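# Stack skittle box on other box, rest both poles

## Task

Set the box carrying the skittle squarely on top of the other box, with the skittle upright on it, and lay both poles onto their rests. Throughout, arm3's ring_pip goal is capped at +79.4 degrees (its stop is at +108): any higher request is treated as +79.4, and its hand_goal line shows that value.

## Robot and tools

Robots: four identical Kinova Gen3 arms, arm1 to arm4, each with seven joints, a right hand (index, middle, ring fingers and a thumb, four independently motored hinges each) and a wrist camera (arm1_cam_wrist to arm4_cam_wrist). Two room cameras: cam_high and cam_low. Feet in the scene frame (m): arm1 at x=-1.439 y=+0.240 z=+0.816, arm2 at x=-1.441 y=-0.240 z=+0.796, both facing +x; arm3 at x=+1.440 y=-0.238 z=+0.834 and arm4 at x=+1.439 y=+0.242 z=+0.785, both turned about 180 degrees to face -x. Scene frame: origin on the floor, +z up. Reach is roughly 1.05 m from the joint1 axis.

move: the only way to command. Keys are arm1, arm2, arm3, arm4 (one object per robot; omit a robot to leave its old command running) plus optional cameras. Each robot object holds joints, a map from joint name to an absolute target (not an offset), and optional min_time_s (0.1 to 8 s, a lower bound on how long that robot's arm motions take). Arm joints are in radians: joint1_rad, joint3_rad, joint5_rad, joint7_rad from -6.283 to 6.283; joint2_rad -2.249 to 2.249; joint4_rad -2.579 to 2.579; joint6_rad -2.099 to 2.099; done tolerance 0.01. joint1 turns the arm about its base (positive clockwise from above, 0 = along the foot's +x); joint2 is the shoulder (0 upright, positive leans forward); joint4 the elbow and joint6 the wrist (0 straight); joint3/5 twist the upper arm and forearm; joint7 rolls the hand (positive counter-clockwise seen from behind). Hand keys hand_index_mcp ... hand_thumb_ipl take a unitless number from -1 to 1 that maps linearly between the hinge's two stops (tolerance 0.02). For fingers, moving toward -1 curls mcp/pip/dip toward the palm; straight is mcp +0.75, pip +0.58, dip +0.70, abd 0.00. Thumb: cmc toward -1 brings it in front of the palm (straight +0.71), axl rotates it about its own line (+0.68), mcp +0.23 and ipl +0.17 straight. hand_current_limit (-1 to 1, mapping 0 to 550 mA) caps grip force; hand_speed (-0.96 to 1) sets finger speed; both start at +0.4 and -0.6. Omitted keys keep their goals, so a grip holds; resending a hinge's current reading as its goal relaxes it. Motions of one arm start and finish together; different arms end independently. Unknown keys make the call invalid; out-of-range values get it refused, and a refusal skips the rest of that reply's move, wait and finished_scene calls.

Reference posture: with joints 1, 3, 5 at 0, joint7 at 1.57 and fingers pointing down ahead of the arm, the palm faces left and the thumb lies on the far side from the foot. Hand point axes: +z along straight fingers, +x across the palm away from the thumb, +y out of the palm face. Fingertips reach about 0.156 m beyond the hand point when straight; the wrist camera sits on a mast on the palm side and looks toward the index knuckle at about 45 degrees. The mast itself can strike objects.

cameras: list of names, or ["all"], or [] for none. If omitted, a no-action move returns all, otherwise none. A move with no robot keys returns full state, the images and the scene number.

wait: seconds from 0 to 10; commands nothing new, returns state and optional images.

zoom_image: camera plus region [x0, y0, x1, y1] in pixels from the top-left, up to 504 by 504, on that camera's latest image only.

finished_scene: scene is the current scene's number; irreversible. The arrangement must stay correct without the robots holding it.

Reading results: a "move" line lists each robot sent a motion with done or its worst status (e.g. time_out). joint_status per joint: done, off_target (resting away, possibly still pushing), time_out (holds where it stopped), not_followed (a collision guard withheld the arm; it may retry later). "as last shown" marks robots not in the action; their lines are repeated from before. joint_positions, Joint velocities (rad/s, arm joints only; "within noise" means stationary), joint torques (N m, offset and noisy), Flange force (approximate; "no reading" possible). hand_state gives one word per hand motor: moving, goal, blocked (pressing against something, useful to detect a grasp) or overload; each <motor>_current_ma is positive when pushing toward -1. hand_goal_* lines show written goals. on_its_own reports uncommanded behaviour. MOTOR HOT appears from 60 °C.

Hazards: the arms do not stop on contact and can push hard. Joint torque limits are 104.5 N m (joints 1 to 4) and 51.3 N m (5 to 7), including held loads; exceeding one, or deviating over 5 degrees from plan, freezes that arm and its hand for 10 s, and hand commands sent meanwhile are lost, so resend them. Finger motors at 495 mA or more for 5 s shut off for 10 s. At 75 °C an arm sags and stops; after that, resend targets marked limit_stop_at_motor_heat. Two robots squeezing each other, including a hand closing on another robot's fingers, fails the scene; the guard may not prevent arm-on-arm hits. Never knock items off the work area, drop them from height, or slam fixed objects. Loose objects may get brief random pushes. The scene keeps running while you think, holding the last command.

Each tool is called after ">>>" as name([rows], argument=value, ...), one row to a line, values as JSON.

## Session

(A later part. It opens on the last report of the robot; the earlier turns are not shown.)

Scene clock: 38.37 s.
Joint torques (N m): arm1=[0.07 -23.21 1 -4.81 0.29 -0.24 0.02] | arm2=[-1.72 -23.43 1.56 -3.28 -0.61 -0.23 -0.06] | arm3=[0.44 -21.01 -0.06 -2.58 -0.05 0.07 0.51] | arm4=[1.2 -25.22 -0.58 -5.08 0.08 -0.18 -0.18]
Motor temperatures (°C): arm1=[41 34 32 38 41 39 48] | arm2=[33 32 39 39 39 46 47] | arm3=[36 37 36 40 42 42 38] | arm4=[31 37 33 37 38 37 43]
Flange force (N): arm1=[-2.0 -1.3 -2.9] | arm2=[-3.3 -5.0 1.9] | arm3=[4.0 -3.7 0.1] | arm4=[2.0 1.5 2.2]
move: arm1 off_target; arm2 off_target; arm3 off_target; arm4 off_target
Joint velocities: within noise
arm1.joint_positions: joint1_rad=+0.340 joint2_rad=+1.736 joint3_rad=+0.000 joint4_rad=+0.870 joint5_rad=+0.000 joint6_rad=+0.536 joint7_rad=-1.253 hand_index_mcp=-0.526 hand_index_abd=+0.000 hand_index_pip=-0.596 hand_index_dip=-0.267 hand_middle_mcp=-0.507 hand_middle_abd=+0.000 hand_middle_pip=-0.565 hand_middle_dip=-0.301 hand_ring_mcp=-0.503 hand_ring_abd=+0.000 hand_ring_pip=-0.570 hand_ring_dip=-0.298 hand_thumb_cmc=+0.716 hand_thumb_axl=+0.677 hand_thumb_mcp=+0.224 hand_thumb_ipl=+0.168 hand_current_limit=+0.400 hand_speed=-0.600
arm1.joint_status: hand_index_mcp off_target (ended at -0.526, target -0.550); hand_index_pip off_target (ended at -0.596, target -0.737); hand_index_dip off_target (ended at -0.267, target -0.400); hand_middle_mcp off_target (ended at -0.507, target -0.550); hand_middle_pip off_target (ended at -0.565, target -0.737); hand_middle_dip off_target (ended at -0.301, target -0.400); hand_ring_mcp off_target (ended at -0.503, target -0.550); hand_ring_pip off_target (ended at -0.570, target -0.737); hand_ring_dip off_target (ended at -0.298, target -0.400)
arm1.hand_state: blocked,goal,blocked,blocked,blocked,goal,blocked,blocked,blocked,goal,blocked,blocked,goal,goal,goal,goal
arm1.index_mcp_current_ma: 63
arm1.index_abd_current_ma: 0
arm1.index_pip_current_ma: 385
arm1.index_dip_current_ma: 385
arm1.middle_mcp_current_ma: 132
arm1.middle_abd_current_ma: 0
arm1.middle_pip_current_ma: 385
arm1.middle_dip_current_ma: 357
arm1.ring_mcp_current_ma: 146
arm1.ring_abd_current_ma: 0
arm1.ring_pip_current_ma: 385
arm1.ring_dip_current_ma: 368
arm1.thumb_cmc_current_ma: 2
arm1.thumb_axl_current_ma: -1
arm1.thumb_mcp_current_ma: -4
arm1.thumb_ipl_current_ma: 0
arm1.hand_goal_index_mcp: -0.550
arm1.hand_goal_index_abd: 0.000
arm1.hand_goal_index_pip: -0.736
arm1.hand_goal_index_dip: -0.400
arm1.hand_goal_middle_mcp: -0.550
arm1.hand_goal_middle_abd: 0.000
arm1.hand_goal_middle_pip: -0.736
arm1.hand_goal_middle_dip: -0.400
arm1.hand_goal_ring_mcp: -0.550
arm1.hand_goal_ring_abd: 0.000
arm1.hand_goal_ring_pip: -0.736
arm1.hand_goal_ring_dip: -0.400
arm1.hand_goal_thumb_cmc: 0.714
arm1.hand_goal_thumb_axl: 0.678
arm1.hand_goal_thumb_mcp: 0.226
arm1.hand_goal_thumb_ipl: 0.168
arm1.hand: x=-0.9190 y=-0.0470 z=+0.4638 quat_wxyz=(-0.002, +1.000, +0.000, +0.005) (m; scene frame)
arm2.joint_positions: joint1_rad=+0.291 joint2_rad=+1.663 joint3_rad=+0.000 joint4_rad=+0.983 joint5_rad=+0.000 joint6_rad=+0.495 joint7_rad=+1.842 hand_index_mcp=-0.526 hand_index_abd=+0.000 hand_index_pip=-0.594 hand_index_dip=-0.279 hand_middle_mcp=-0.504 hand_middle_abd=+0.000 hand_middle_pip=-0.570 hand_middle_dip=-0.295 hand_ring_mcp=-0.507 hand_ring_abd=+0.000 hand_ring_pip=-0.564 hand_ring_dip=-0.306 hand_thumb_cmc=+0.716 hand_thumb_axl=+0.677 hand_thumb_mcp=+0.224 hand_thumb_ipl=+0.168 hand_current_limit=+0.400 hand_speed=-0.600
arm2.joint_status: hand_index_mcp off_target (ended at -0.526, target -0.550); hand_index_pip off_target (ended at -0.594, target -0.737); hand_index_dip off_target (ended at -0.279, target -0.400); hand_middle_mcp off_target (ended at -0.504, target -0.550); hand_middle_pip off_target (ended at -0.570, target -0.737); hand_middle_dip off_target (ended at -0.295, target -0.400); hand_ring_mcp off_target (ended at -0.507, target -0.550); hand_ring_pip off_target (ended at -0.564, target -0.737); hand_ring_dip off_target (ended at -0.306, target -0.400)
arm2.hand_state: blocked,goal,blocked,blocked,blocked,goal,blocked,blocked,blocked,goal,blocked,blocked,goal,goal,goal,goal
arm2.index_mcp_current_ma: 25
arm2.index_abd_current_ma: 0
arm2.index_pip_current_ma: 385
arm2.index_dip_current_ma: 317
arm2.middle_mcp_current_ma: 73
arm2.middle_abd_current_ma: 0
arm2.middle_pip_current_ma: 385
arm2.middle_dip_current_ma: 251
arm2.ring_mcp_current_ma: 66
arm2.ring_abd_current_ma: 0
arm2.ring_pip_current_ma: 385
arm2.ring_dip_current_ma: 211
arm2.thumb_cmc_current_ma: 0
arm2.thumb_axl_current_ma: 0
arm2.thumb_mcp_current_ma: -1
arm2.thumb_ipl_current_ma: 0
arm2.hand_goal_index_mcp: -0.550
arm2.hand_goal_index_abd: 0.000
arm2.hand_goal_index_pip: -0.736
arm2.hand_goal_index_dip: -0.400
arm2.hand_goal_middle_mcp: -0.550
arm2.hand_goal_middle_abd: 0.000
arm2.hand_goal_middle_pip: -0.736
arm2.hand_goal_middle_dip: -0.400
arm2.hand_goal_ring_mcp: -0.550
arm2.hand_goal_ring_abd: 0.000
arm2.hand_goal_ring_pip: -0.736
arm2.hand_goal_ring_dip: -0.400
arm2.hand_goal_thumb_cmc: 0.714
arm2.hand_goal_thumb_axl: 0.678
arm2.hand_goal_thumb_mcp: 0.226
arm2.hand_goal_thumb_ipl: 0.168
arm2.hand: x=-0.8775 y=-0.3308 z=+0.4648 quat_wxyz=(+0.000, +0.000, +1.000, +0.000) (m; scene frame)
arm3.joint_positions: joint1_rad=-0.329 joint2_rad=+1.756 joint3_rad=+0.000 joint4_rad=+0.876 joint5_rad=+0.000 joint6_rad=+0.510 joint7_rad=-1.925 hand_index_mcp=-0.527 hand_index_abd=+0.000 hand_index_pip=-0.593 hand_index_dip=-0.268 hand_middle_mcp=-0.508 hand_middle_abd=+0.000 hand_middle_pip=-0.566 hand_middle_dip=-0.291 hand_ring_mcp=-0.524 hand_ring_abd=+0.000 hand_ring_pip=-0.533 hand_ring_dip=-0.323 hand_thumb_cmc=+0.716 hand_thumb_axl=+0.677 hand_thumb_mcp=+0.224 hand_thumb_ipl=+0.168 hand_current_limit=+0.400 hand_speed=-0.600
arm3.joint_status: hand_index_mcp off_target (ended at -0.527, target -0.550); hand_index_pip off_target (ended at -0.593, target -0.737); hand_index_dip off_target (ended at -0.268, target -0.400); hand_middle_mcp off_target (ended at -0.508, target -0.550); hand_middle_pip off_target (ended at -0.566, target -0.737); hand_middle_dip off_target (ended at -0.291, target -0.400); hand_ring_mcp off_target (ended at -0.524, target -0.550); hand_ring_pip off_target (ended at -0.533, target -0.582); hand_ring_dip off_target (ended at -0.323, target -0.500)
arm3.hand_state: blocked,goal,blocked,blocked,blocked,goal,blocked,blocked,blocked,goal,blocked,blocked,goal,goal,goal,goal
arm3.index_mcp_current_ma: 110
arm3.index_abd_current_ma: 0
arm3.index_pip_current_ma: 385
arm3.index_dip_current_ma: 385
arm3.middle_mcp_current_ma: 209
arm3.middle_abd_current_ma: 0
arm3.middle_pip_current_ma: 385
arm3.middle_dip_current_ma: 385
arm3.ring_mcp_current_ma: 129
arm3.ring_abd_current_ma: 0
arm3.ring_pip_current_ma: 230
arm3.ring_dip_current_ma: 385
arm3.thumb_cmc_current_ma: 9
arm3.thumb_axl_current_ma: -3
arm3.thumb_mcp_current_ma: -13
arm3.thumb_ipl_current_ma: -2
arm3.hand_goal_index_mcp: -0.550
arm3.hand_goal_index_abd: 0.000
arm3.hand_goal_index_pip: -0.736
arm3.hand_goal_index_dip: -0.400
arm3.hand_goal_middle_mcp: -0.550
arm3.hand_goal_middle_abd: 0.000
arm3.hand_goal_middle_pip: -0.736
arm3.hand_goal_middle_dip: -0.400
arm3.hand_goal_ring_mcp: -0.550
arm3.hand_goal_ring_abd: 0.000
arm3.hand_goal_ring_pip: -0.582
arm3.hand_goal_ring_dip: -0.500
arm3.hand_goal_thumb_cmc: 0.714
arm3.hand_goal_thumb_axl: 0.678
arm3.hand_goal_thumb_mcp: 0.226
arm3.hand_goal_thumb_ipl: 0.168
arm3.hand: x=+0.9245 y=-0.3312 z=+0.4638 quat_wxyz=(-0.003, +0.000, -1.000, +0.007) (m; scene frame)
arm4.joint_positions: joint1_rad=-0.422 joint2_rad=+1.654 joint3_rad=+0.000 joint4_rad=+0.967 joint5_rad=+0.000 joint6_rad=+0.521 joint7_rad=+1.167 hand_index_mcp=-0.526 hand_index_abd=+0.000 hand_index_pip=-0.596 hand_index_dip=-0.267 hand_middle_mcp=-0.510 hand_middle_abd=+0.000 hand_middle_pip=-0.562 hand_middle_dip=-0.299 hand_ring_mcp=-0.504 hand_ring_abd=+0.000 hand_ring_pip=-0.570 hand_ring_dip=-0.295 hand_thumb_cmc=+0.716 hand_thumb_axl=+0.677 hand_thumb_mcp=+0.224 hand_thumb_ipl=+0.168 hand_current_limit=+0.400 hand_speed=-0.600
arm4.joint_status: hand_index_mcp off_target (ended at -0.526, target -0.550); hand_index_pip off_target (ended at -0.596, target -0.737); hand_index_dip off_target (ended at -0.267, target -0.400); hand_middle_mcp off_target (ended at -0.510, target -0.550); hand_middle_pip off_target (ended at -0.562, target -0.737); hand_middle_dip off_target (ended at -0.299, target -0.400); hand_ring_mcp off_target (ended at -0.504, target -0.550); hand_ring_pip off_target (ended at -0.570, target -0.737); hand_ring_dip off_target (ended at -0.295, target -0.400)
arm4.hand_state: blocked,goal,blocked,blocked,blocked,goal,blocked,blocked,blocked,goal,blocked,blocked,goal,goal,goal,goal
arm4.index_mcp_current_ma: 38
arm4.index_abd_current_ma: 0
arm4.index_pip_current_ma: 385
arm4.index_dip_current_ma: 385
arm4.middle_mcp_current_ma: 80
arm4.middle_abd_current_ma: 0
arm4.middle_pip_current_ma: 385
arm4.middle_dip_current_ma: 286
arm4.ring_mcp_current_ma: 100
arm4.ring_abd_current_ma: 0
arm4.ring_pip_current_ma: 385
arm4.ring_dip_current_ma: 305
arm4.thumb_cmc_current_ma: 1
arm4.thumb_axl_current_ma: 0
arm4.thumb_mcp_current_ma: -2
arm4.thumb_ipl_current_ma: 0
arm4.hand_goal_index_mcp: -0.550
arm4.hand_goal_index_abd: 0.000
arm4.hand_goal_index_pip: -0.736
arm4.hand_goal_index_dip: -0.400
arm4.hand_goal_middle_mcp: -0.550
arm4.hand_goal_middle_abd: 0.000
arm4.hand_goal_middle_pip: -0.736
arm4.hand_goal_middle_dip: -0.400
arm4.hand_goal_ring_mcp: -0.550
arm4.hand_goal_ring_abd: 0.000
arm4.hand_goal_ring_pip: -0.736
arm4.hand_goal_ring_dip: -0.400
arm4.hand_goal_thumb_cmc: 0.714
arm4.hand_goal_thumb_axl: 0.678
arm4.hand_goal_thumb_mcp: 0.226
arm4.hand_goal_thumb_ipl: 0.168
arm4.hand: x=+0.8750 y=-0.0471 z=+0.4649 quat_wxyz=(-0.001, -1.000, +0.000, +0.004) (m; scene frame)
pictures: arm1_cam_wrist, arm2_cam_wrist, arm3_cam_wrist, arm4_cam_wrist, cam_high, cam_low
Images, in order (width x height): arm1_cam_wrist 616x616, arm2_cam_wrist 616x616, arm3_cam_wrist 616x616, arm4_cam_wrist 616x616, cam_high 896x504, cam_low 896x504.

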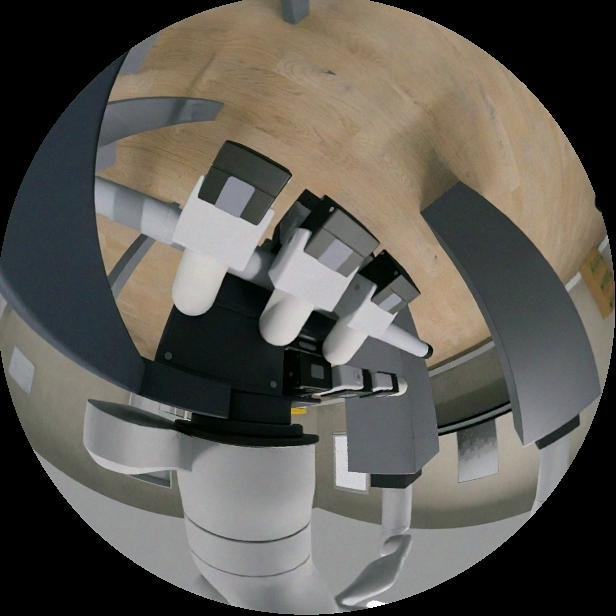

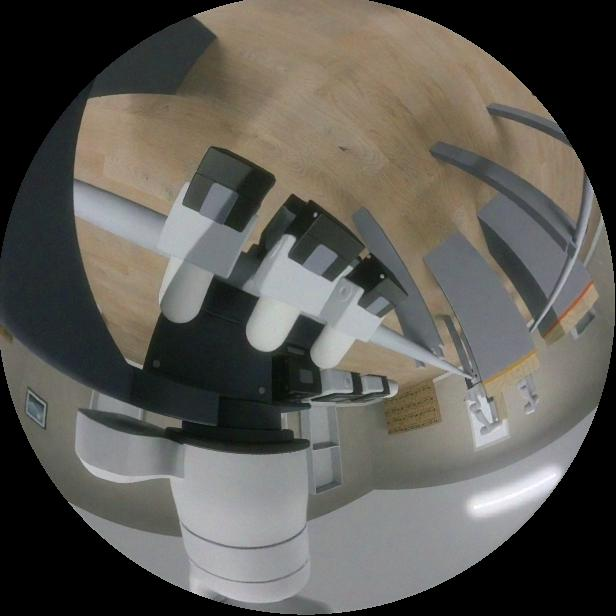

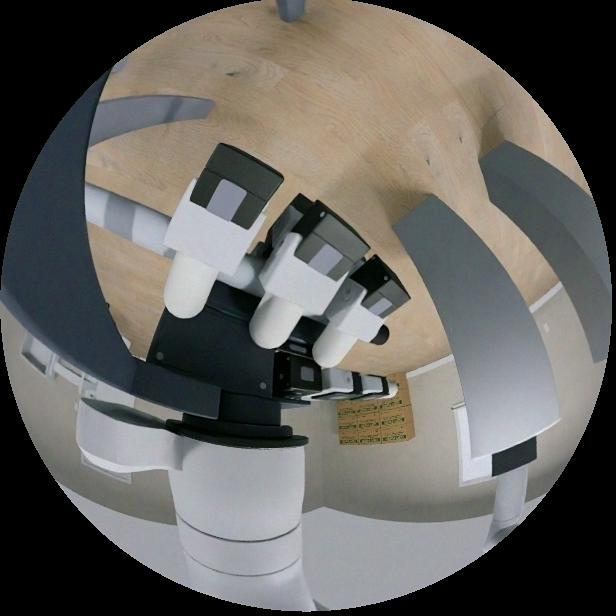

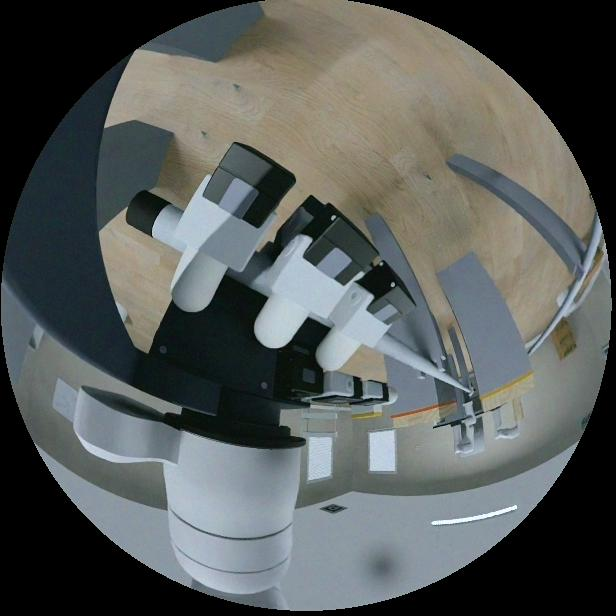

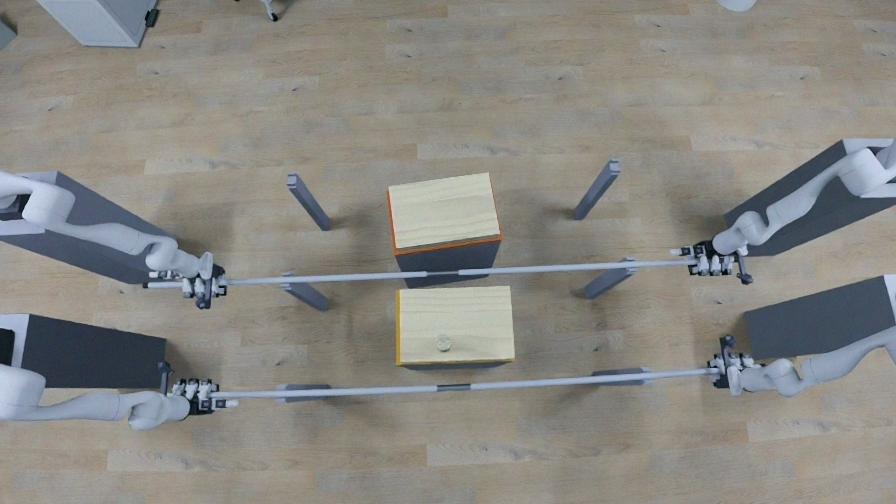

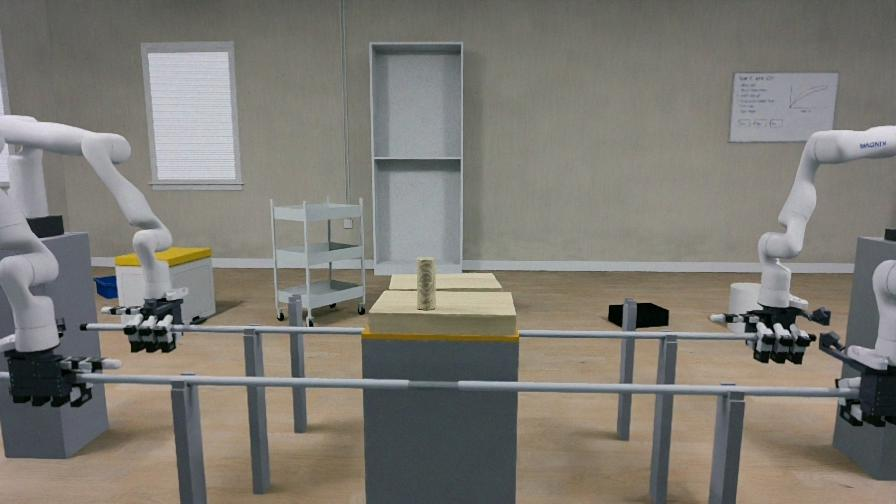

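>>> move(arm1={"joints":{"joint1_rad":0.35,"joint2_rad":1.7391,"joint4_rad":0.8573,"joint6_rad":0.5452,"joint7_rad":-1.2428},"min_time_s":1}, arm2={"joints":{"joint1_rad":0.2809,"joint2_rad":1.6606,"joint4_rad":0.9928,"joint6_rad":0.4882,"joint7_rad":1.8317},"min_time_s":1}, arm3={"joints":{"joint1_rad":-0.3188,"joint2_rad":1.7529,"joint4_rad":0.8869,"joint6_rad":0.5018,"joint7_rad":-1.9156},"min_time_s":1}, arm4={"joints":{"joint1_rad":-0.4313,"joint2_rad":1.6569,"joint4_rad":0.9557,"joint6_rad":0.529,"joint7_rad":1.1575},"min_time_s":1})

>>> move(arm1={"joints":{"hand_current_limit":0.7,"hand_index_mcp":-0.8,"hand_middle_mcp":-0.8,"hand_ring_mcp":-0.8,"hand_index_pip":-0.75,"hand_middle_pip":-0.75,"hand_ring_pip":-0.75,"hand_index_dip":0.3,"hand_middle_dip":0.3,"hand_ring_dip":0.3}}, arm2={"joints":{"hand_current_limit":0.7,"hand_index_mcp":-0.8,"hand_middle_mcp":-0.8,"hand_ring_mcp":-0.8,"hand_index_pip":-0.75,"hand_middle_pip":-0.75,"hand_ring_pip":-0.75,"hand_index_dip":0.3,"hand_middle_dip":0.3,"hand_ring_dip":0.3}}, arm3={"joints":{"hand_current_limit":0.7,"hand_index_mcp":-0.8,"hand_middle_mcp":-0.8,"hand_ring_mcp":-0.8,"hand_index_pip":-0.75,"hand_middle_pip":-0.75,"hand_ring_pip":-0.582,"hand_index_dip":0.3,"hand_middle_dip":0.3,"hand_ring_dip":0.2}}, arm4={"joints":{"hand_current_limit":0.7,"hand_index_mcp":-0.8,"hand_middle_mcp":-0.8,"hand_ring_mcp":-0.8,"hand_index_pip":-0.75,"hand_middle_pip":-0.75,"hand_ring_pip":-0.75,"hand_index_dip":0.3,"hand_middle_dip":0.3,"hand_ring_dip":0.3}}, cameras=["all"])

>>> zoom_image(camera="arm4_cam_wrist", region=[110, 160, 410, 400])

Scene clock: 41.83 s.
Joint torques (N m): arm1=[0.11 -23.24 1.03 -4.85 0.31 -0.27 0.01] | arm2=[-1.73 -23.35 1.52 -3.24 -0.6 -0.27 -0.07] | arm3=[0.6 -21.4 0.07 -2.17 0.01 0.34 0.6] | arm4=[1.19 -25.24 -0.6 -5.07 0.11 -0.14 -0.19]
Motor temperatures (°C): arm1=[41 34 32 38 40 39 48] | arm2=[33 32 38 39 39 46 47] | arm3=[36 37 36 40 42 42 38] | arm4=[31 37 33 37 38 37 43]
Flange force (N): arm1=[-1.8 -1.3 -2.8] | arm2=[-3.3 -5.0 1.8] | arm3=[5.3 -4.5 2.3] | arm4=[1.9 1.5 2.3]
move: arm1 done; arm2 done; arm3 done; arm4 done
Joint velocities: within noise
arm1.joint_positions: joint1_rad=+0.350 joint2_rad=+1.739 joint3_rad=+0.000 joint4_rad=+0.857 joint5_rad=+0.000 joint6_rad=+0.545 joint7_rad=-1.243 hand_index_mcp=-0.526 hand_index_abd=+0.000 hand_index_pip=-0.596 hand_index_dip=-0.267 hand_middle_mcp=-0.507 hand_middle_abd=+0.000 hand_middle_pip=-0.565 hand_middle_dip=-0.301 hand_ring_mcp=-0.503 hand_ring_abd=+0.000 hand_ring_pip=-0.570 hand_ring_dip=-0.298 hand_thumb_cmc=+0.716 hand_thumb_axl=+0.677 hand_thumb_mcp=+0.224 hand_thumb_ipl=+0.168 hand_current_limit=+0.400 hand_speed=-0.600
arm1.joint_status: all done
arm1.hand_state: blocked,goal,blocked,blocked,blocked,goal,blocked,blocked,blocked,goal,blocked,blocked,goal,goal,goal,goal
arm1.index_mcp_current_ma: 63
arm1.index_abd_current_ma: 0
arm1.index_pip_current_ma: 385
arm1.index_dip_current_ma: 385
arm1.middle_mcp_current_ma: 132
arm1.middle_abd_current_ma: 0
arm1.middle_pip_current_ma: 385
arm1.middle_dip_current_ma: 357
arm1.ring_mcp_current_ma: 146
arm1.ring_abd_current_ma: 0
arm1.ring_pip_current_ma: 385
arm1.ring_dip_current_ma: 368
arm1.thumb_cmc_current_ma: 2
arm1.thumb_axl_current_ma: -1
arm1.thumb_mcp_current_ma: -4
arm1.thumb_ipl_current_ma: 0
arm1.hand_goal_index_mcp: -0.550
arm1.hand_goal_index_abd: 0.000
arm1.hand_goal_index_pip: -0.736
arm1.hand_goal_index_dip: -0.400
arm1.hand_goal_middle_mcp: -0.550
arm1.hand_goal_middle_abd: 0.000
arm1.hand_goal_middle_pip: -0.736
arm1.hand_goal_middle_dip: -0.400
arm1.hand_goal_ring_mcp: -0.550
arm1.hand_goal_ring_abd: 0.000
arm1.hand_goal_ring_pip: -0.736
arm1.hand_goal_ring_dip: -0.400
arm1.hand_goal_thumb_cmc: 0.714
arm1.hand_goal_thumb_axl: 0.678
arm1.hand_goal_thumb_mcp: 0.226
arm1.hand_goal_thumb_ipl: 0.168
arm1.hand: x=-0.9189 y=-0.0531 z=+0.4638 quat_wxyz=(-0.002, +1.000, +0.000, +0.005) (m; scene frame)
arm2.joint_positions: joint1_rad=+0.281 joint2_rad=+1.661 joint3_rad=+0.000 joint4_rad=+0.993 joint5_rad=+0.000 joint6_rad=+0.488 joint7_rad=+1.832 hand_index_mcp=-0.526 hand_index_abd=+0.000 hand_index_pip=-0.594 hand_index_dip=-0.279 hand_middle_mcp=-0.504 hand_middle_abd=+0.000 hand_middle_pip=-0.570 hand_middle_dip=-0.295 hand_ring_mcp=-0.507 hand_ring_abd=+0.000 hand_ring_pip=-0.564 hand_ring_dip=-0.306 hand_thumb_cmc=+0.716 hand_thumb_axl=+0.677 hand_thumb_mcp=+0.224 hand_thumb_ipl=+0.168 hand_current_limit=+0.400 hand_speed=-0.600
arm2.joint_status: all done
arm2.hand_state: blocked,goal,blocked,blocked,blocked,goal,blocked,blocked,blocked,goal,blocked,blocked,goal,goal,goal,goal
arm2.index_mcp_current_ma: 25
arm2.index_abd_current_ma: 0
arm2.index_pip_current_ma: 385
arm2.index_dip_current_ma: 317
arm2.middle_mcp_current_ma: 73
arm2.middle_abd_current_ma: 0
arm2.middle_pip_current_ma: 385
arm2.middle_dip_current_ma: 251
arm2.ring_mcp_current_ma: 66
arm2.ring_abd_current_ma: 0
arm2.ring_pip_current_ma: 385
arm2.ring_dip_current_ma: 211
arm2.thumb_cmc_current_ma: 0
arm2.thumb_axl_current_ma: 0
arm2.thumb_mcp_current_ma: -1
arm2.thumb_ipl_current_ma: 0
arm2.hand_goal_index_mcp: -0.550
arm2.hand_goal_index_abd: 0.000
arm2.hand_goal_index_pip: -0.736
arm2.hand_goal_index_dip: -0.400
arm2.hand_goal_middle_mcp: -0.550
arm2.hand_goal_middle_abd: 0.000
arm2.hand_goal_middle_pip: -0.736
arm2.hand_goal_middle_dip: -0.400
arm2.hand_goal_ring_mcp: -0.550
arm2.hand_goal_ring_abd: 0.000
arm2.hand_goal_ring_pip: -0.736
arm2.hand_goal_ring_dip: -0.400
arm2.hand_goal_thumb_cmc: 0.714
arm2.hand_goal_thumb_axl: 0.678
arm2.hand_goal_thumb_mcp: 0.226
arm2.hand_goal_thumb_ipl: 0.168
arm2.hand: x=-0.8776 y=-0.3248 z=+0.4648 quat_wxyz=(+0.000, +0.000, +1.000, +0.000) (m; scene frame)
arm3.joint_positions: joint1_rad=-0.319 joint2_rad=+1.753 joint3_rad=+0.000 joint4_rad=+0.887 joint5_rad=+0.000 joint6_rad=+0.502 joint7_rad=-1.916 hand_index_mcp=-0.527 hand_index_abd=+0.000 hand_index_pip=-0.593 hand_index_dip=-0.268 hand_middle_mcp=-0.508 hand_middle_abd=+0.000 hand_middle_pip=-0.566 hand_middle_dip=-0.291 hand_ring_mcp=-0.520 hand_ring_abd=+0.000 hand_ring_pip=-0.527 hand_ring_dip=-0.357 hand_thumb_cmc=+0.716 hand_thumb_axl=+0.677 hand_thumb_mcp=+0.224 hand_thumb_ipl=+0.168 hand_current_limit=+0.400 hand_speed=-0.600
arm3.joint_status: all done
arm3.hand_state: blocked,goal,blocked,blocked,blocked,goal,blocked,blocked,blocked,goal,blocked,blocked,goal,goal,goal,goal
arm3.index_mcp_current_ma: 110
arm3.index_abd_current_ma: 0
arm3.index_pip_current_ma: 385
arm3.index_dip_current_ma: 385
arm3.middle_mcp_current_ma: 210
arm3.middle_abd_current_ma: 0
arm3.middle_pip_current_ma: 385
arm3.middle_dip_current_ma: 385
arm3.ring_mcp_current_ma: 148
arm3.ring_abd_current_ma: 0
arm3.ring_pip_current_ma: 257
arm3.ring_dip_current_ma: 385
arm3.thumb_cmc_current_ma: 9
arm3.thumb_axl_current_ma: -3
arm3.thumb_mcp_current_ma: -13
arm3.thumb_ipl_current_ma: -2
arm3.hand_goal_index_mcp: -0.550
arm3.hand_goal_index_abd: 0.000
arm3.hand_goal_index_pip: -0.736
arm3.hand_goal_index_dip: -0.400
arm3.hand_goal_middle_mcp: -0.550
arm3.hand_goal_middle_abd: 0.000
arm3.hand_goal_middle_pip: -0.736
arm3.hand_goal_middle_dip: -0.400
arm3.hand_goal_ring_mcp: -0.550
arm3.hand_goal_ring_abd: 0.000
arm3.hand_goal_ring_pip: -0.582
arm3.hand_goal_ring_dip: -0.500
arm3.hand_goal_thumb_cmc: 0.714
arm3.hand_goal_thumb_axl: 0.678
arm3.hand_goal_thumb_mcp: 0.226
arm3.hand_goal_thumb_ipl: 0.168
arm3.on_its_own: hand_ring_dip moved -0.035 toward your old target -0.500
arm3.hand: x=+0.9246 y=-0.3252 z=+0.4637 quat_wxyz=(-0.003, -0.001, -1.000, +0.007) (m; scene frame)
arm4.joint_positions: joint1_rad=-0.431 joint2_rad=+1.657 joint3_rad=+0.000 joint4_rad=+0.956 joint5_rad=+0.000 joint6_rad=+0.529 joint7_rad=+1.158 hand_index_mcp=-0.526 hand_index_abd=+0.000 hand_index_pip=-0.596 hand_index_dip=-0.267 hand_middle_mcp=-0.510 hand_middle_abd=+0.000 hand_middle_pip=-0.562 hand_middle_dip=-0.299 hand_ring_mcp=-0.504 hand_ring_abd=+0.000 hand_ring_pip=-0.570 hand_ring_dip=-0.295 hand_thumb_cmc=+0.716 hand_thumb_axl=+0.677 hand_thumb_mcp=+0.224 hand_thumb_ipl=+0.168 hand_current_limit=+0.400 hand_speed=-0.600
arm4.joint_status: all done
arm4.hand_state: blocked,goal,blocked,blocked,blocked,goal,blocked,blocked,blocked,goal,blocked,blocked,goal,goal,goal,goal
arm4.index_mcp_current_ma: 38
arm4.index_abd_current_ma: 0
arm4.index_pip_current_ma: 385
arm4.index_dip_current_ma: 385
arm4.middle_mcp_current_ma: 80
arm4.middle_abd_current_ma: 0
arm4.middle_pip_current_ma: 385
arm4.middle_dip_current_ma: 286
arm4.ring_mcp_current_ma: 100
arm4.ring_abd_current_ma: 0
arm4.ring_pip_current_ma: 385
arm4.ring_dip_current_ma: 305
arm4.thumb_cmc_current_ma: 1
arm4.thumb_axl_current_ma: 0
arm4.thumb_mcp_current_ma: -2
arm4.thumb_ipl_current_ma: 0
arm4.hand_goal_index_mcp: -0.550
arm4.hand_goal_index_abd: 0.000
arm4.hand_goal_index_pip: -0.736
arm4.hand_goal_index_dip: -0.400
arm4.hand_goal_middle_mcp: -0.550
arm4.hand_goal_middle_abd: 0.000
arm4.hand_goal_middle_pip: -0.736
arm4.hand_goal_middle_dip: -0.400
arm4.hand_goal_ring_mcp: -0.550
arm4.hand_goal_ring_abd: 0.000
arm4.hand_goal_ring_pip: -0.736
arm4.hand_goal_ring_dip: -0.400
arm4.hand_goal_thumb_cmc: 0.714
arm4.hand_goal_thumb_axl: 0.678
arm4.hand_goal_thumb_mcp: 0.226
arm4.hand_goal_thumb_ipl: 0.168
arm4.hand: x=+0.8749 y=-0.0531 z=+0.4649 quat_wxyz=(-0.001, -1.000, +0.000, +0.004) (m; scene frame)
pictures: none

Scene clock: 42.97 s.
Joint torques (N m): arm1=[0.08 -23.29 1.01 -4.92 0.3 -0.28 0.03] | arm2=[-1.74 -23.27 1.49 -3.21 -0.64 -0.24 -0.06] | arm3=[0.62 -21.53 0.09 -2.5 0.01 0.13 0.54] | arm4=[1.26 -25.19 -0.54 -5.11 0.07 -0.18 -0.14]
Motor temperatures (°C): arm1=[41 34 32 38 40 39 48] | arm2=[33 32 38 39 39 46 47] | arm3=[36 37 36 40 42 42 38] | arm4=[31 37 33 37 38 37 43]
Flange force (N): arm1=[-2.1 -1.3 -2.9] | arm2=[-3.2 -5.0 1.7] | arm3=[4.5 -4.2 1.6] | arm4=[2.1 1.6 2.1]
move: arm1 off_target; arm2 off_target; arm3 off_target; arm4 off_target
Joint velocities: within noise
arm1.joint_positions: joint1_rad=+0.350 joint2_rad=+1.739 joint3_rad=+0.000 joint4_rad=+0.857 joint5_rad=+0.000 joint6_rad=+0.545 joint7_rad=-1.243 hand_index_mcp=-0.474 hand_index_abd=+0.002 hand_index_pip=-0.766 hand_index_dip=+0.017 hand_middle_mcp=-0.599 hand_middle_abd=+0.000 hand_middle_pip=-0.710 hand_middle_dip=+0.301 hand_ring_mcp=-0.591 hand_ring_abd=+0.000 hand_ring_pip=-0.720 hand_ring_dip=+0.300 hand_thumb_cmc=+0.720 hand_thumb_axl=+0.660 hand_thumb_mcp=+0.224 hand_thumb_ipl=+0.168 hand_current_limit=+0.700 hand_speed=-0.600
arm1.joint_status: hand_index_mcp off_target (ended at -0.474, target -0.800); hand_index_dip off_target (ended at +0.017, target +0.300); hand_middle_mcp off_target (ended at -0.599, target -0.800); hand_middle_pip off_target (ended at -0.710, target -0.750); hand_ring_mcp off_target (ended at -0.591, target -0.800); hand_ring_pip off_target (ended at -0.720, target -0.750); the others done
arm1.hand_state: blocked,goal,goal,blocked,blocked,goal,blocked,goal,blocked,goal,blocked,goal,goal,goal,goal,goal
arm1.index_mcp_current_ma: 468
arm1.index_abd_current_ma: 2
arm1.index_pip_current_ma: -33
arm1.index_dip_current_ma: -467
arm1.middle_mcp_current_ma: 467
arm1.middle_abd_current_ma: 0
arm1.middle_pip_current_ma: 110
arm1.middle_dip_current_ma: 0
arm1.ring_mcp_current_ma: 468
arm1.ring_abd_current_ma: 0
arm1.ring_pip_current_ma: 78
arm1.ring_dip_current_ma: 0
arm1.thumb_cmc_current_ma: 11
arm1.thumb_axl_current_ma: -52
arm1.thumb_mcp_current_ma: -4
arm1.thumb_ipl_current_ma: 0
arm1.hand_goal_index_mcp: -0.800
arm1.hand_goal_index_abd: 0.000
arm1.hand_goal_index_pip: -0.750
arm1.hand_goal_index_dip: 0.300
arm1.hand_goal_middle_mcp: -0.800
arm1.hand_goal_middle_abd: 0.000
arm1.hand_goal_middle_pip: -0.750
arm1.hand_goal_middle_dip: 0.300
arm1.hand_goal_ring_mcp: -0.800
arm1.hand_goal_ring_abd: 0.000
arm1.hand_goal_ring_pip: -0.750
arm1.hand_goal_ring_dip: 0.300
arm1.hand_goal_thumb_cmc: 0.714
arm1.hand_goal_thumb_axl: 0.678
arm1.hand_goal_thumb_mcp: 0.226
arm1.hand_goal_thumb_ipl: 0.168
arm1.hand: x=-0.9189 y=-0.0531 z=+0.4638 quat_wxyz=(-0.002, +1.000, +0.000, +0.005) (m; scene frame)
arm2.joint_positions: joint1_rad=+0.281 joint2_rad=+1.661 joint3_rad=+0.000 joint4_rad=+0.993 joint5_rad=+0.000 joint6_rad=+0.488 joint7_rad=+1.832 hand_index_mcp=-0.578 hand_index_abd=+0.006 hand_index_pip=-0.718 hand_index_dip=+0.305 hand_middle_mcp=-0.607 hand_middle_abd=+0.000 hand_middle_pip=-0.703 hand_middle_dip=+0.302 hand_ring_mcp=-0.616 hand_ring_abd=+0.000 hand_ring_pip=-0.695 hand_ring_dip=+0.302 hand_thumb_cmc=+0.739 hand_thumb_axl=+0.665 hand_thumb_mcp=+0.223 hand_thumb_ipl=+0.168 hand_current_limit=+0.700 hand_speed=-0.600
arm2.joint_status: hand_index_mcp off_target (ended at -0.578, target -0.800); hand_index_pip off_target (ended at -0.718, target -0.750); hand_middle_mcp off_target (ended at -0.607, target -0.800); hand_middle_pip off_target (ended at -0.703, target -0.750); hand_ring_mcp off_target (ended at -0.616, target -0.800); hand_ring_pip off_target (ended at -0.695, target -0.750); the others done
arm2.hand_state: blocked,goal,blocked,goal,blocked,goal,blocked,goal,blocked,goal,blocked,goal,blocked,goal,goal,goal
arm2.index_mcp_current_ma: 467
arm2.index_abd_current_ma: 2
arm2.index_pip_current_ma: 37
arm2.index_dip_current_ma: 2
arm2.middle_mcp_current_ma: 467
arm2.middle_abd_current_ma: 0
arm2.middle_pip_current_ma: 68
arm2.middle_dip_current_ma: 0
arm2.ring_mcp_current_ma: 468
arm2.ring_abd_current_ma: 0
arm2.ring_pip_current_ma: 88
arm2.ring_dip_current_ma: 0
arm2.thumb_cmc_current_ma: 25
arm2.thumb_axl_current_ma: -12
arm2.thumb_mcp_current_ma: -1
arm2.thumb_ipl_current_ma: 0
arm2.hand_goal_index_mcp: -0.800
arm2.hand_goal_index_abd: 0.000
arm2.hand_goal_index_pip: -0.750
arm2.hand_goal_index_dip: 0.300
arm2.hand_goal_middle_mcp: -0.800
arm2.hand_goal_middle_abd: 0.000
arm2.hand_goal_middle_pip: -0.750
arm2.hand_goal_middle_dip: 0.300
arm2.hand_goal_ring_mcp: -0.800
arm2.hand_goal_ring_abd: 0.000
arm2.hand_goal_ring_pip: -0.750
arm2.hand_goal_ring_dip: 0.300
arm2.hand_goal_thumb_cmc: 0.714
arm2.hand_goal_thumb_axl: 0.678
arm2.hand_goal_thumb_mcp: 0.226
arm2.hand_goal_thumb_ipl: 0.168
arm2.hand: x=-0.8776 y=-0.3248 z=+0.4648 quat_wxyz=(+0.000, +0.000, +1.000, +0.000) (m; scene frame)
arm3.joint_positions: joint1_rad=-0.319 joint2_rad=+1.753 joint3_rad=+0.000 joint4_rad=+0.887 joint5_rad=+0.000 joint6_rad=+0.502 joint7_rad=-1.916 hand_index_mcp=-0.477 hand_index_abd=+0.000 hand_index_pip=-0.736 hand_index_dip=-0.049 hand_middle_mcp=-0.584 hand_middle_abd=+0.000 hand_middle_pip=-0.725 hand_middle_dip=+0.299 hand_ring_mcp=-0.686 hand_ring_abd=+0.000 hand_ring_pip=-0.553 hand_ring_dip=+0.199 hand_thumb_cmc=+0.716 hand_thumb_axl=+0.666 hand_thumb_mcp=+0.224 hand_thumb_ipl=+0.168 hand_current_limit=+0.700 hand_speed=-0.600
arm3.joint_status: hand_index_mcp off_target (ended at -0.477, target -0.800); hand_index_dip off_target (ended at -0.049, target +0.300); hand_middle_mcp off_target (ended at -0.584, target -0.800); hand_middle_pip off_target (ended at -0.725, target -0.750); hand_ring_mcp off_target (ended at -0.686, target -0.800); hand_ring_pip off_target (ended at -0.553, target -0.582); the others done
arm3.hand_state: blocked,goal,goal,blocked,blocked,goal,blocked,goal,blocked,goal,blocked,goal,goal,goal,goal,goal
arm3.index_mcp_current_ma: 468
arm3.index_abd_current_ma: 0
arm3.index_pip_current_ma: 62
arm3.index_dip_current_ma: -467
arm3.middle_mcp_current_ma: 468
arm3.middle_abd_current_ma: 0
arm3.middle_pip_current_ma: 115
arm3.middle_dip_current_ma: -3
arm3.ring_mcp_current_ma: 468
arm3.ring_abd_current_ma: 0
arm3.ring_pip_current_ma: 131
arm3.ring_dip_current_ma: -5
arm3.thumb_cmc_current_ma: 10
arm3.thumb_axl_current_ma: -63
arm3.thumb_mcp_current_ma: -13
arm3.thumb_ipl_current_ma: -2
arm3.hand_goal_index_mcp: -0.800
arm3.hand_goal_index_abd: 0.000
arm3.hand_goal_index_pip: -0.750
arm3.hand_goal_index_dip: 0.300
arm3.hand_goal_middle_mcp: -0.800
arm3.hand_goal_middle_abd: 0.000
arm3.hand_goal_middle_pip: -0.750
arm3.hand_goal_middle_dip: 0.300
arm3.hand_goal_ring_mcp: -0.800
arm3.hand_goal_ring_abd: 0.000
arm3.hand_goal_ring_pip: -0.582
arm3.hand_goal_ring_dip: 0.200
arm3.hand_goal_thumb_cmc: 0.714
arm3.hand_goal_thumb_axl: 0.678
arm3.hand_goal_thumb_mcp: 0.226
arm3.hand_goal_thumb_ipl: 0.168
arm3.hand: x=+0.9246 y=-0.3252 z=+0.4637 quat_wxyz=(-0.003, -0.001, -1.000, +0.007) (m; scene frame)
arm4.joint_positions: joint1_rad=-0.431 joint2_rad=+1.657 joint3_rad=+0.000 joint4_rad=+0.956 joint5_rad=+0.000 joint6_rad=+0.529 joint7_rad=+1.158 hand_index_mcp=-0.480 hand_index_abd=+0.001 hand_index_pip=-0.756 hand_index_dip=-0.001 hand_middle_mcp=-0.620 hand_middle_abd=+0.000 hand_middle_pip=-0.689 hand_middle_dip=+0.302 hand_ring_mcp=-0.600 hand_ring_abd=+0.000 hand_ring_pip=-0.710 hand_ring_dip=+0.301 hand_thumb_cmc=+0.719 hand_thumb_axl=+0.660 hand_thumb_mcp=+0.224 hand_thumb_ipl=+0.168 hand_current_limit=+0.700 hand_speed=-0.600
arm4.joint_status: hand_index_mcp off_target (ended at -0.480, target -0.800); hand_index_dip off_target (ended at -0.001, target +0.300); hand_middle_mcp off_target (ended at -0.620, target -0.800); hand_middle_pip off_target (ended at -0.689, target -0.750); hand_ring_mcp off_target (ended at -0.600, target -0.800); hand_ring_pip off_target (ended at -0.710, target -0.750); the others done
arm4.hand_state: blocked,goal,goal,blocked,blocked,goal,blocked,goal,blocked,goal,blocked,goal,goal,goal,goal,goal
arm4.index_mcp_current_ma: 468
arm4.index_abd_current_ma: 0
arm4.index_pip_current_ma: -4
arm4.index_dip_current_ma: -467
arm4.middle_mcp_current_ma: 467
arm4.middle_abd_current_ma: 0
arm4.middle_pip_current_ma: 135
arm4.middle_dip_current_ma: 1
arm4.ring_mcp_current_ma: 468
arm4.ring_abd_current_ma: 0
arm4.ring_pip_current_ma: 72
arm4.ring_dip_current_ma: 0
arm4.thumb_cmc_current_ma: 4
arm4.thumb_axl_current_ma: -31
arm4.thumb_mcp_current_ma: -2
arm4.thumb_ipl_current_ma: 0
arm4.hand_goal_index_mcp: -0.800
arm4.hand_goal_index_abd: 0.000
arm4.hand_goal_index_pip: -0.750
arm4.hand_goal_index_dip: 0.300
arm4.hand_goal_middle_mcp: -0.800
arm4.hand_goal_middle_abd: 0.000
arm4.hand_goal_middle_pip: -0.750
arm4.hand_goal_middle_dip: 0.300
arm4.hand_goal_ring_mcp: -0.800
arm4.hand_goal_ring_abd: 0.000
arm4.hand_goal_ring_pip: -0.750
arm4.hand_goal_ring_dip: 0.300
arm4.hand_goal_thumb_cmc: 0.714
arm4.hand_goal_thumb_axl: 0.678
arm4.hand_goal_thumb_mcp: 0.226
arm4.hand_goal_thumb_ipl: 0.168
arm4.hand: x=+0.8749 y=-0.0531 z=+0.4649 quat_wxyz=(-0.001, -1.000, +0.000, +0.004) (m; scene frame)
pictures: arm1_cam_wrist, arm2_cam_wrist, arm3_cam_wrist, arm4_cam_wrist, cam_high, cam_low
Images, in order (width x height): arm1_cam_wrist 616x616, arm2_cam_wrist 616x616, arm3_cam_wrist 616x616, arm4_cam_wrist 616x616, cam_high 896x504, cam_low 896x504.

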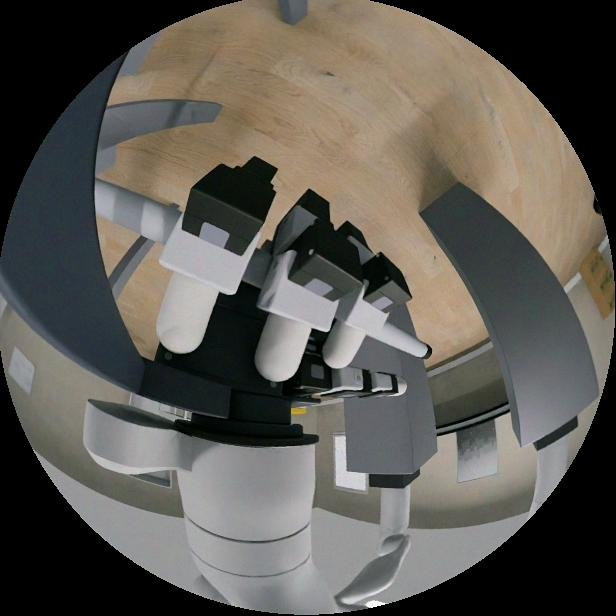

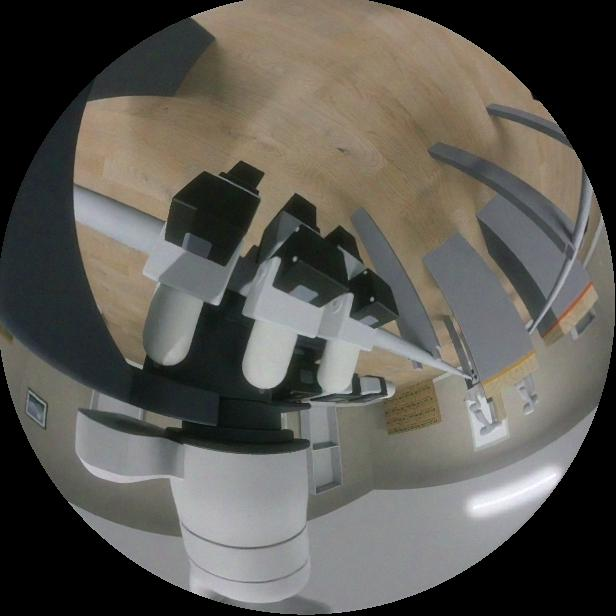

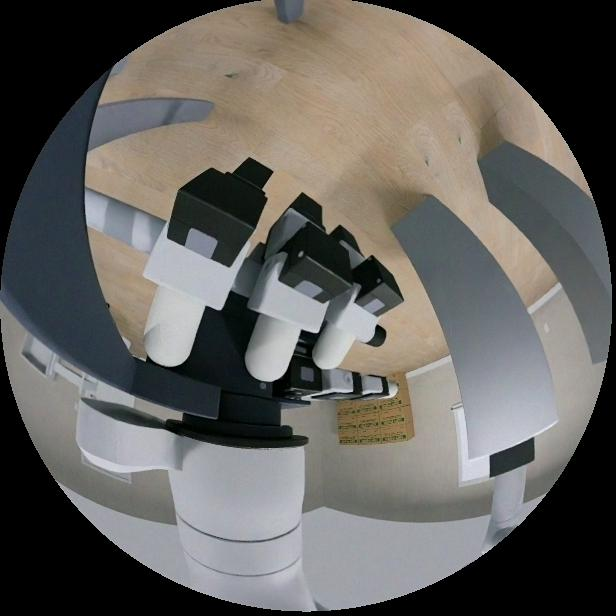

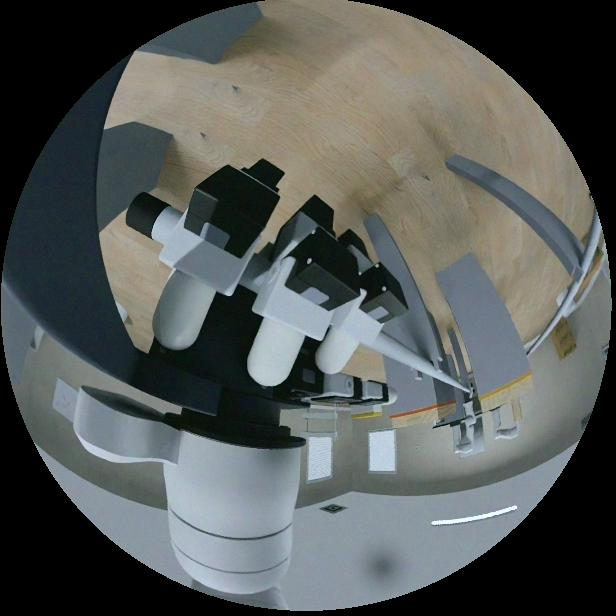

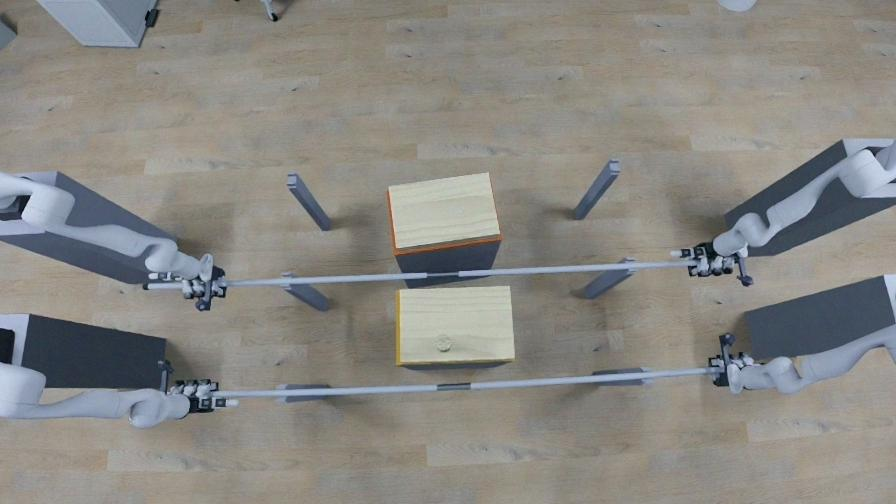

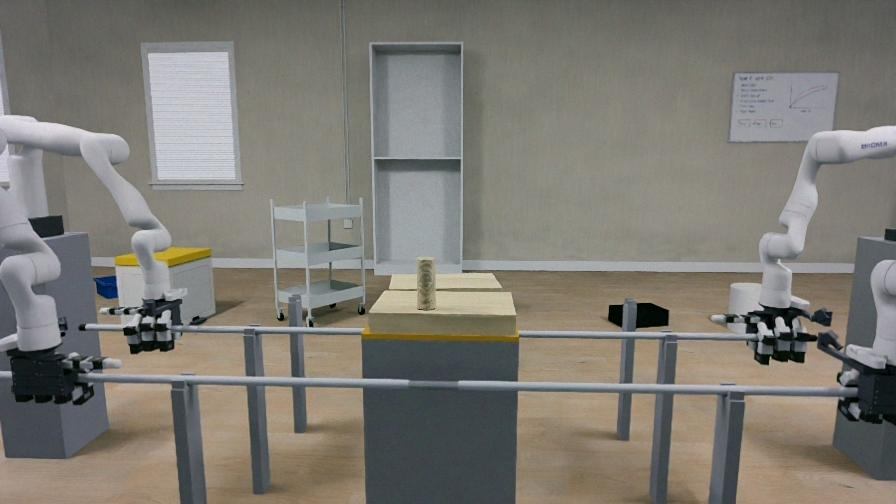

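Scaled by 1.680 from the camera's 616x616 image, which has a finer 880x880 frame.

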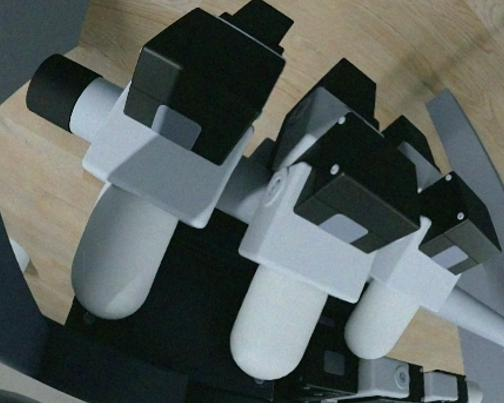

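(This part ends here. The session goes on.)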